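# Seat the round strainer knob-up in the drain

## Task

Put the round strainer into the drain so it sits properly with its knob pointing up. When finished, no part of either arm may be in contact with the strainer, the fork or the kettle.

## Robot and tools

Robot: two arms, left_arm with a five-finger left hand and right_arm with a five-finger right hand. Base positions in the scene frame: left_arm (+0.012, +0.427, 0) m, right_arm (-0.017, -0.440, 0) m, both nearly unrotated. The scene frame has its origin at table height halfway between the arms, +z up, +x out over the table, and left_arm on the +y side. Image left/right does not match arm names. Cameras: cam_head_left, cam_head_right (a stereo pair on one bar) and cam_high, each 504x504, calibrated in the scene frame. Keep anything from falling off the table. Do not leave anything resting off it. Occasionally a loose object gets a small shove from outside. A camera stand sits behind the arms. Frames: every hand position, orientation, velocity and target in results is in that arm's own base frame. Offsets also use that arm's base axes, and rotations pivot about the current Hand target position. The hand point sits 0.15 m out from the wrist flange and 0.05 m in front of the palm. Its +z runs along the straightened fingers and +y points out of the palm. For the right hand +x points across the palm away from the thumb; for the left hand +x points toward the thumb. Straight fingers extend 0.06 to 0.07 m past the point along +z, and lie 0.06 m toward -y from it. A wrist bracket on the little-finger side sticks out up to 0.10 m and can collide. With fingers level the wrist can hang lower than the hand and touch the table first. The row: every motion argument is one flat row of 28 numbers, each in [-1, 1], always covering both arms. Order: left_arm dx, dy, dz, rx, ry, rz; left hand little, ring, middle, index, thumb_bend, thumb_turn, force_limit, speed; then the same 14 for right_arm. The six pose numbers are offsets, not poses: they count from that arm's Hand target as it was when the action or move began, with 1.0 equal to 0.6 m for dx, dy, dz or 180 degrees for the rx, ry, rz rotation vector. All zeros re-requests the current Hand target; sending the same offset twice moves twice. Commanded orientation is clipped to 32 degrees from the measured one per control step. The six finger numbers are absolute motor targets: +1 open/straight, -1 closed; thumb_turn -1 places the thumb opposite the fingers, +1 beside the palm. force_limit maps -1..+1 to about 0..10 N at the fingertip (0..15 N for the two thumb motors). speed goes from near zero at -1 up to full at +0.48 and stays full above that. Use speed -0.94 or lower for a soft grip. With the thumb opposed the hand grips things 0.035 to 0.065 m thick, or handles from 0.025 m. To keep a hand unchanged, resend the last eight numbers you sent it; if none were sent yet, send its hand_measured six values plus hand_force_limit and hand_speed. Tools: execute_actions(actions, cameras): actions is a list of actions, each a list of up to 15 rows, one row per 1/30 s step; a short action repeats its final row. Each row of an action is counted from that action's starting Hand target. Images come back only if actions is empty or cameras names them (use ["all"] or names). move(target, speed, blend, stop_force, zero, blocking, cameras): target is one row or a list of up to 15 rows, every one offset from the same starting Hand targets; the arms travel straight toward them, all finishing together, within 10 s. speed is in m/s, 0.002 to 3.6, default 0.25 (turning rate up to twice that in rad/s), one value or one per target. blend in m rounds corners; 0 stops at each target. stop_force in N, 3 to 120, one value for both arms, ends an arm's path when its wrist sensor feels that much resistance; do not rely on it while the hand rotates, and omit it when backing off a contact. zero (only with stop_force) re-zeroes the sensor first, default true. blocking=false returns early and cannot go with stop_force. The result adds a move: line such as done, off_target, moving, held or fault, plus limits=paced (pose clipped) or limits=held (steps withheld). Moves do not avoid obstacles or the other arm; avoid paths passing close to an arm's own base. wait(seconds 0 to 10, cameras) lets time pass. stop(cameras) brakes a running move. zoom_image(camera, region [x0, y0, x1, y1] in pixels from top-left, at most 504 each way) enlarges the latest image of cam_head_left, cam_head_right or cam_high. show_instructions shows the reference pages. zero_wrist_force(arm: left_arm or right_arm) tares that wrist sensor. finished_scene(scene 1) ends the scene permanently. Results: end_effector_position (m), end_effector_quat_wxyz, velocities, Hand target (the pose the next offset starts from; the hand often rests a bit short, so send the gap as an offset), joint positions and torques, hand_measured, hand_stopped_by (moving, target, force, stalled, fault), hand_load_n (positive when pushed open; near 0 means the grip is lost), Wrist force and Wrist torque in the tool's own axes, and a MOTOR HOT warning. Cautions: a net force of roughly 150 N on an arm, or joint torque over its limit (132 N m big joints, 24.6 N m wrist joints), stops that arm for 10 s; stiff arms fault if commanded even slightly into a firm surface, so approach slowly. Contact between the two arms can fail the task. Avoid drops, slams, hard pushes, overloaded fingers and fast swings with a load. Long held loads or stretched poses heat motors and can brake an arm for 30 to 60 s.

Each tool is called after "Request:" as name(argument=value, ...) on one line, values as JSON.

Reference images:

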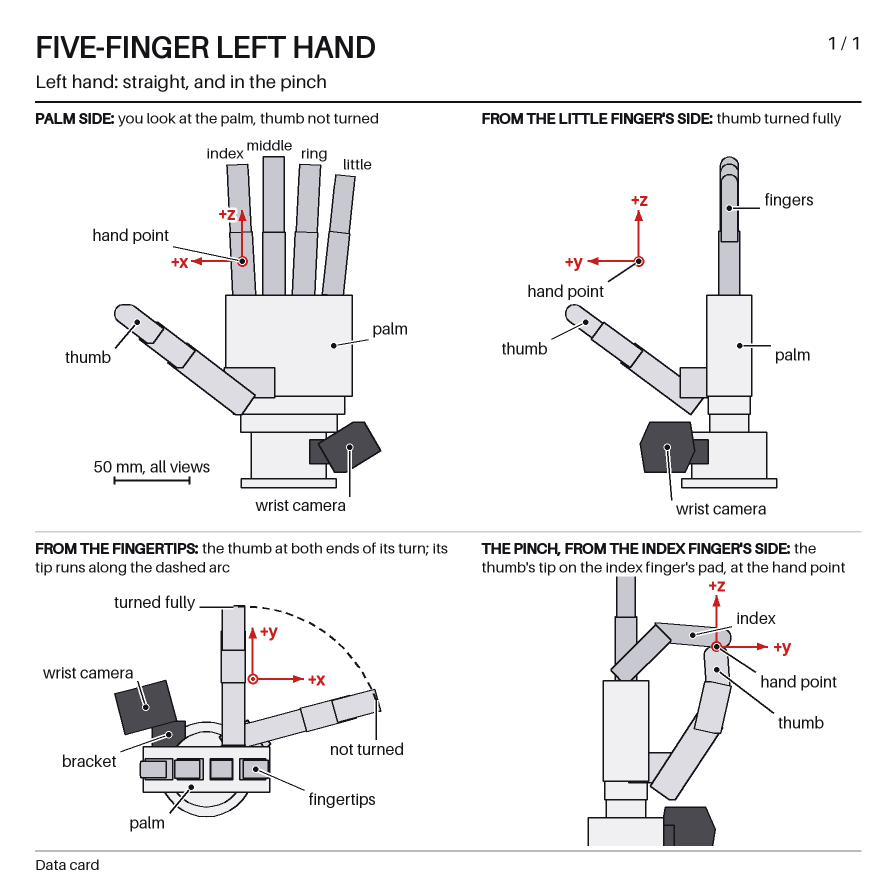

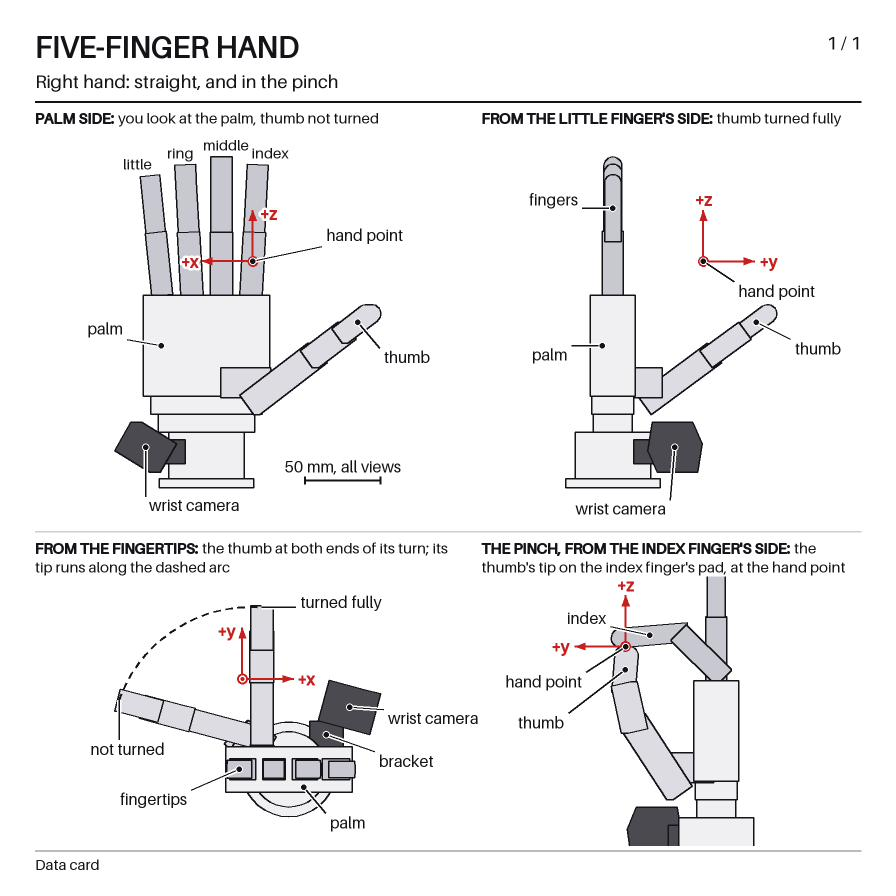

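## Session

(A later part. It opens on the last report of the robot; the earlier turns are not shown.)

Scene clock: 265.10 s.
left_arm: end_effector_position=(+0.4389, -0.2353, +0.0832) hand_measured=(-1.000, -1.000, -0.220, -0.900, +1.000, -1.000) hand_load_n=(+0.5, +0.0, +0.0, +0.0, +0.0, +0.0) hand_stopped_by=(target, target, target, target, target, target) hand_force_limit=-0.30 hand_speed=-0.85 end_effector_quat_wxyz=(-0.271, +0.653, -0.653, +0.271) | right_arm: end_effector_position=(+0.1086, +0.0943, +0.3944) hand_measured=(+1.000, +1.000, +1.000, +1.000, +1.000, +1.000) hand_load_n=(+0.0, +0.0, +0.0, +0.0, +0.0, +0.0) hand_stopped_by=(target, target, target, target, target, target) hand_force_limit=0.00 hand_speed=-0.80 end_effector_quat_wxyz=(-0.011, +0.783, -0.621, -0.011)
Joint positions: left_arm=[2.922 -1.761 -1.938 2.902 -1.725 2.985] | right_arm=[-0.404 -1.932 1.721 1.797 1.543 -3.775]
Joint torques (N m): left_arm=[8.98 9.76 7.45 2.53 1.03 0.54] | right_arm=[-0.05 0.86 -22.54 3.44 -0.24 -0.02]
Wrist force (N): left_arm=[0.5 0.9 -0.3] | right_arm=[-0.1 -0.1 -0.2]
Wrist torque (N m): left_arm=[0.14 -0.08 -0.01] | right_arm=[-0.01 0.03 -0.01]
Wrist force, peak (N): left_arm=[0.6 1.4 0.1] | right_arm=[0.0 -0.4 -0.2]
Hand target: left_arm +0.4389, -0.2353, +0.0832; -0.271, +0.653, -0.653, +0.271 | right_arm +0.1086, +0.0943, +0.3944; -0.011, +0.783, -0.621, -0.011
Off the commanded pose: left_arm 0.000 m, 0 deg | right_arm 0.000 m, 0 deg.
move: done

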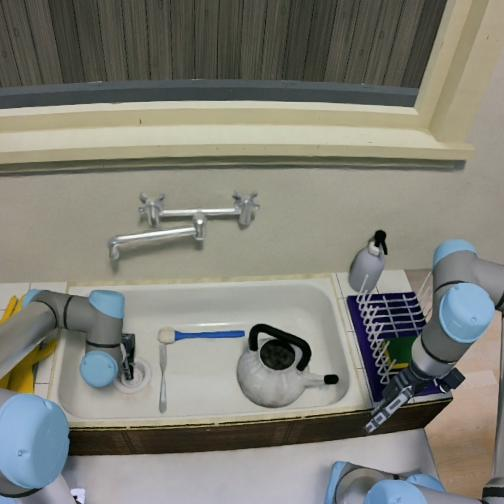

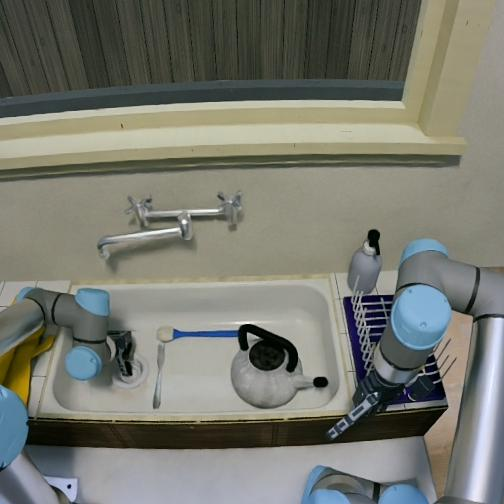

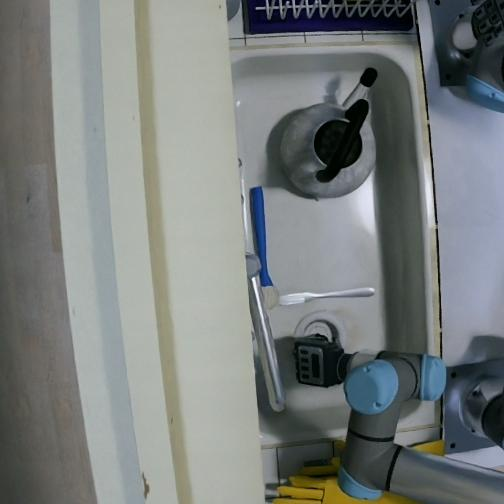

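Request:
move(target=[0.0, 0.0, 0.0, 0,0,0, -1, -1, 0.05, -0.9, 1, -1, -0.3, -0.7, 0,0,0,0,0,0, 1,1,1,1,1,1,0,-0.8])

Request:
move(target=[[0.0, 0.0, 0.08, 0,0,0, -1, -1, 0.05, -0.9, 1, -1, -0.3, -0.7, 0,0,0,0,0,0, 1,1,1,1,1,1,0,-0.8],[-0.02, 0.0, 0.25, 0,0,0, -1, -1, 0.05, -0.9, 1, -1, -0.3, -0.7, 0,0,0,0,0,0, 1,1,1,1,1,1,0,-0.8]], speed=[0.04, 0.12], blend=0.01, cameras=["all"])

Request:
zoom_image(camera="cam_head_right", region=[80, 320, 180, 420])

Request:
zoom_image(camera="cam_high", region=[270, 280, 370, 380])

Scene clock: 271.60 s.
left_arm: end_effector_position=(+0.4389, -0.2353, +0.0832) hand_measured=(-1.000, -1.000, +0.050, -0.900, +1.000, -1.000) hand_load_n=(+0.0, +0.0, +0.0, +0.0, +0.0, +0.0) hand_stopped_by=(target, target, target, target, target, target) hand_force_limit=-0.30 hand_speed=-0.70 end_effector_quat_wxyz=(-0.271, +0.653, -0.653, +0.271) | right_arm: end_effector_position=(+0.1086, +0.0943, +0.3944) hand_measured=(+1.000, +1.000, +1.000, +1.000, +1.000, +1.000) hand_load_n=(+0.0, +0.0, +0.0, +0.0, +0.0, +0.0) hand_stopped_by=(target, target, target, target, target, target) hand_force_limit=0.00 hand_speed=-0.80 end_effector_quat_wxyz=(-0.011, +0.783, -0.621, -0.011)
Joint positions: left_arm=[2.922 -1.761 -1.938 2.902 -1.725 2.985] | right_arm=[-0.404 -1.932 1.721 1.797 1.543 -3.775]
Joint torques (N m): left_arm=[9 10.53 7.27 2.2 0.63 0.73] | right_arm=[-0.83 0.75 -21.27 3.21 -0.32 -0.12]
Wrist force (N): left_arm=[0.7 0.6 -0.3] | right_arm=[-0.1 -0.1 -0.1]
Wrist torque (N m): left_arm=[0.10 -0.11 0.02] | right_arm=[-0.02 0.02 -0.01]
Wrist force, peak (N): left_arm=[0.8 1.0 -0.2] | right_arm=[-0.2 -0.2 -0.5]
Hand target: left_arm +0.4389, -0.2353, +0.0832; -0.271, +0.653, -0.653, +0.271 | right_arm +0.1086, +0.0943, +0.3944; -0.011, +0.783, -0.621, -0.011
Off the commanded pose: left_arm 0.000 m, 0 deg | right_arm 0.000 m, 0 deg.
move: done

Scene clock: 274.10 s.
left_arm: end_effector_position=(+0.4269, -0.2353, +0.2333) hand_measured=(-1.000, -1.000, +0.050, -0.900, +1.000, -1.000) hand_load_n=(+0.0, +0.0, +0.0, +0.0, +0.0, +0.0) hand_stopped_by=(target, target, target, target, target, target) hand_force_limit=-0.30 hand_speed=-0.70 end_effector_quat_wxyz=(-0.271, +0.653, -0.653, +0.271) | right_arm: end_effector_position=(+0.1086, +0.0943, +0.3944) hand_measured=(+1.000, +1.000, +1.000, +1.000, +1.000, +1.000) hand_load_n=(+0.0, +0.0, +0.0, +0.0, +0.0, +0.0) hand_stopped_by=(target, target, target, target, target, target) hand_force_limit=0.00 hand_speed=-0.80 end_effector_quat_wxyz=(-0.011, +0.783, -0.621, -0.011)
Joint positions: left_arm=[2.914 -1.608 -1.7 2.51 -1.731 2.979] | right_arm=[-0.404 -1.932 1.721 1.797 1.543 -3.775]
Joint torques (N m): left_arm=[-0.84 5.97 13.19 0.58 -0.53 -0.27] | right_arm=[0.22 0.62 -21.75 3.25 -0.28 0.02]
Wrist force (N): left_arm=[0.7 0.6 -0.2] | right_arm=[-0.1 -0.3 -0.2]
Wrist torque (N m): left_arm=[0.08 -0.11 0.10] | right_arm=[-0.03 0.03 -0.02]
Wrist force, peak (N): left_arm=[1.0 -0.1 -1.4] | right_arm=[0.1 -0.5 -0.3]
Hand target: left_arm +0.4269, -0.2353, +0.2332; -0.271, +0.653, -0.653, +0.271 | right_arm +0.1086, +0.0943, +0.3944; -0.011, +0.783, -0.621, -0.011
Off the commanded pose: left_arm 0.000 m, 0 deg | right_arm 0.000 m, 0 deg.
move: done

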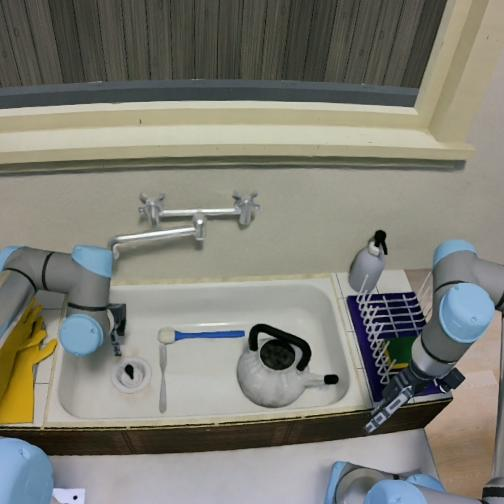

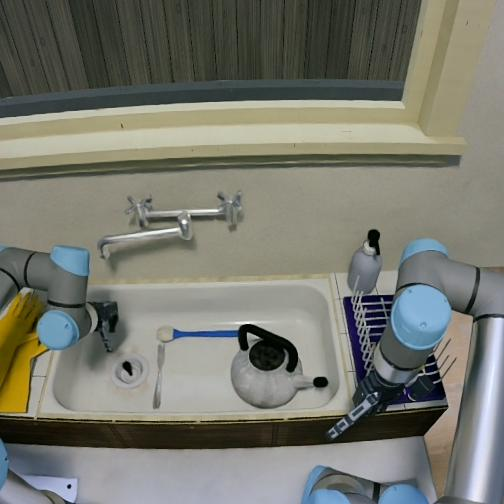

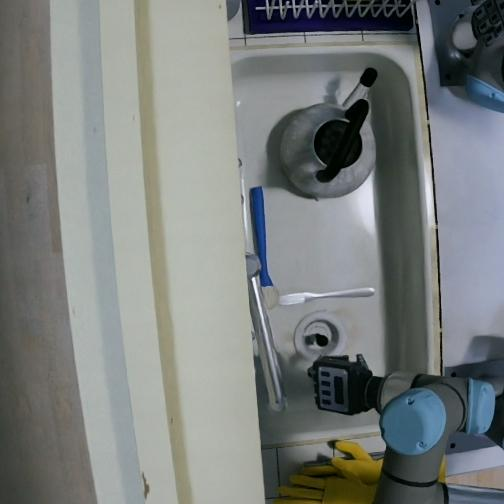

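Scaled by 5.040 from the camera's 504x504 image, which has a finer 720x720 frame.

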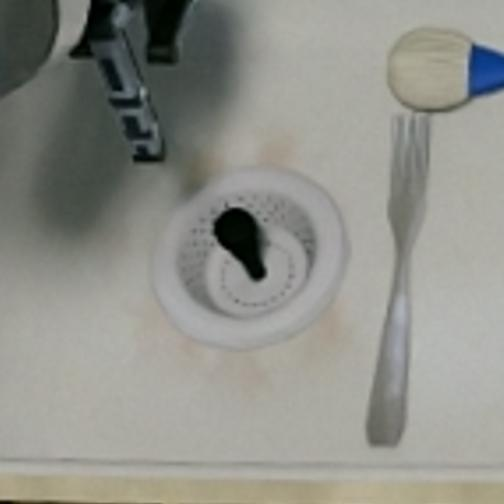

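Scaled by 5.040 from the camera's 504x504 image, which has a finer 720x720 frame.

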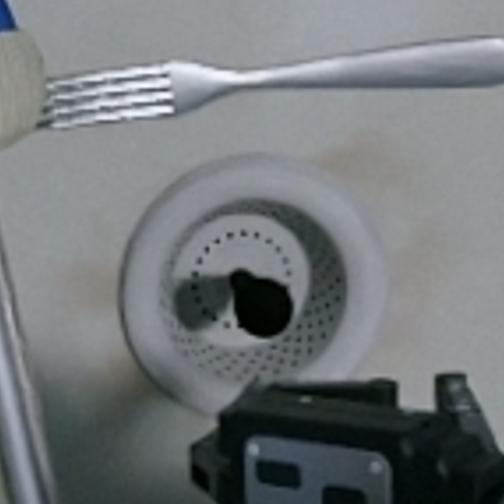

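Request:
zoom_image(camera="cam_high", region=[290, 306, 352, 368])

Request:
zoom_image(camera="cam_head_right", region=[105, 345, 155, 395])

Request:
zoom_image(camera="cam_head_left", region=[105, 345, 160, 400])

Scaled by 8.129 from the camera's 504x504 image, which has a finer 720x720 frame.

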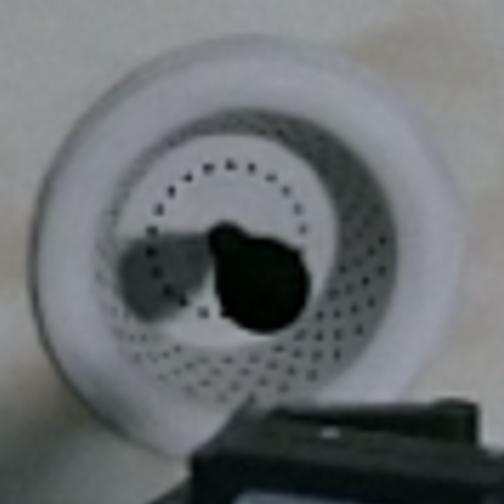

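Scaled by 10.080 from the camera's 504x504 image, which has a finer 720x720 frame.

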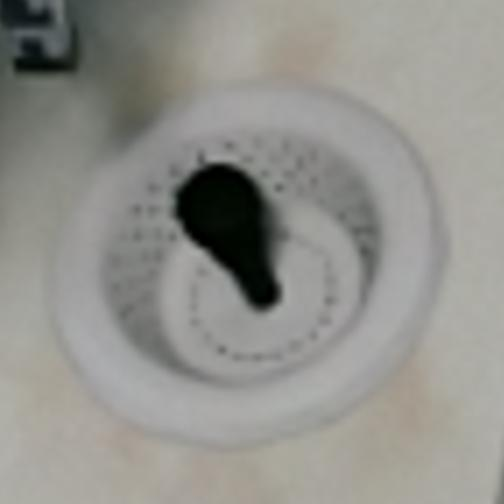

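Scaled by 9.164 from the camera's 504x504 image, which has a finer 720x720 frame.

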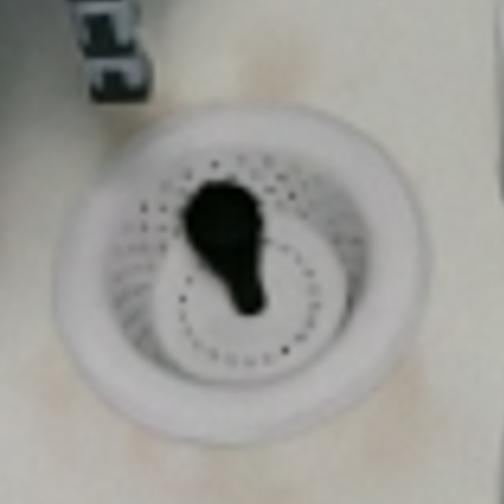

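Request:
move(target=[-0.1, 0.1, 0.12, 0,0,0, -1, -1, -1, -1, 1, -1, -0.3, -0.5, 0,0,0,0,0,0, 1,1,1,1,1,1,0,-0.8], speed=0.15, cameras=["all"])

Request:
zoom_image(camera="cam_high", region=[290, 306, 352, 368])

Request:
zoom_image(camera="cam_head_right", region=[105, 345, 155, 395])

Scene clock: 294.83 s.
left_arm: end_effector_position=(+0.3669, -0.1752, +0.3052) hand_measured=(-1.000, -1.000, -1.000, -1.000, +1.000, -1.000) hand_load_n=(+0.0, +0.0, +0.0, +0.0, +0.0, +0.0) hand_stopped_by=(target, target, target, target, target, target) hand_force_limit=-0.30 hand_speed=-0.50 end_effector_quat_wxyz=(-0.271, +0.653, -0.653, +0.271) | right_arm: end_effector_position=(+0.1086, +0.0943, +0.3944) hand_measured=(+1.000, +1.000, +1.000, +1.000, +1.000, +1.000) hand_load_n=(+0.0, +0.0, +0.0, +0.0, +0.0, +0.0) hand_stopped_by=(target, target, target, target, target, target) hand_force_limit=0.00 hand_speed=-0.80 end_effector_quat_wxyz=(-0.011, +0.783, -0.621, -0.011)
Joint positions: left_arm=[3.094 -1.376 -1.726 2.316 -1.604 3.108] | right_arm=[-0.404 -1.932 1.721 1.797 1.543 -3.775]
Joint torques (N m): left_arm=[-5.3 5.08 35.06 1.32 -0.88 -0.99] | right_arm=[-0.14 0.3 -23.53 3.19 -0.26 -0.04]
Wrist force (N): left_arm=[0.8 0.6 -0.2] | right_arm=[-0.1 -0.2 -0.2]
Wrist torque (N m): left_arm=[0.08 -0.10 0.11] | right_arm=[-0.01 0.02 -0.02]
Wrist force, peak (N): left_arm=[1.4 0.9 0.7] | right_arm=[0.0 -0.5 -0.3]
Hand target: left_arm +0.3669, -0.1753, +0.3052; -0.271, +0.653, -0.653, +0.271 | right_arm +0.1086, +0.0943, +0.3944; -0.011, +0.783, -0.621, -0.011
Off the commanded pose: left_arm 0.000 m, 0 deg | right_arm 0.000 m, 0 deg.
move: done

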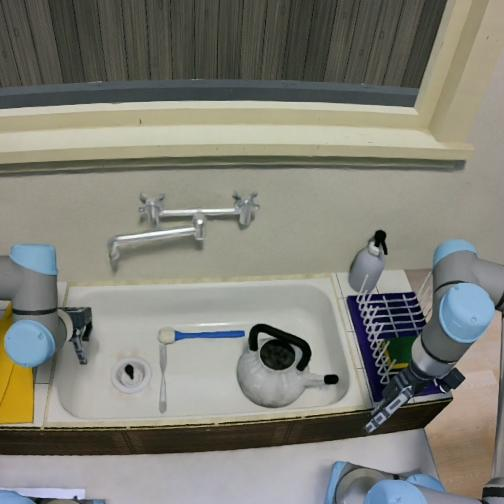

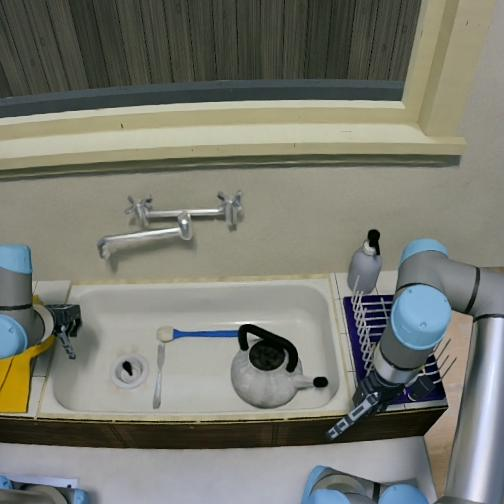

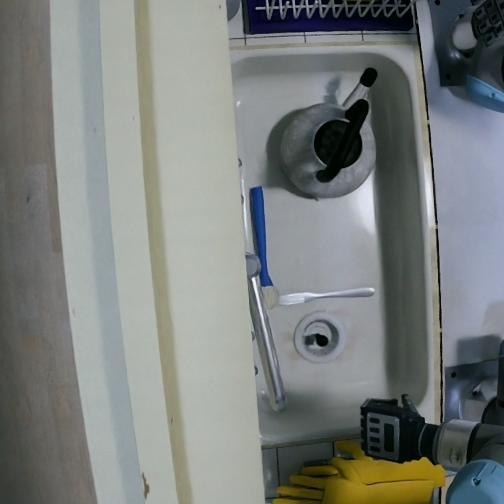

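Scaled by 8.129 from the camera's 504x504 image, which has a finer 720x720 frame.

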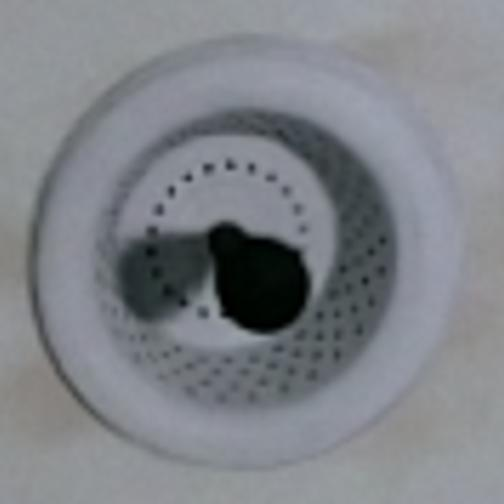

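Scaled by 10.080 from the camera's 504x504 image, which has a finer 720x720 frame.

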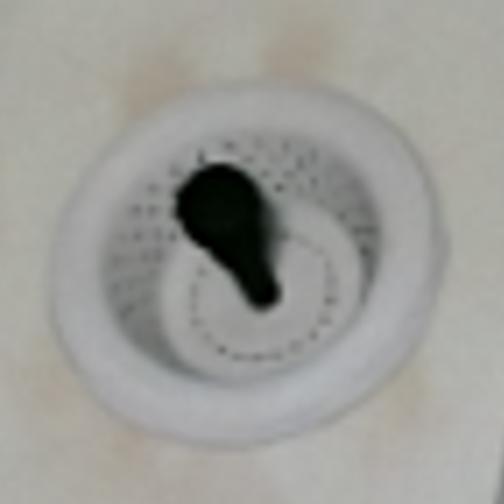

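Request:
finished_scene()

The scene is finished: the task was done.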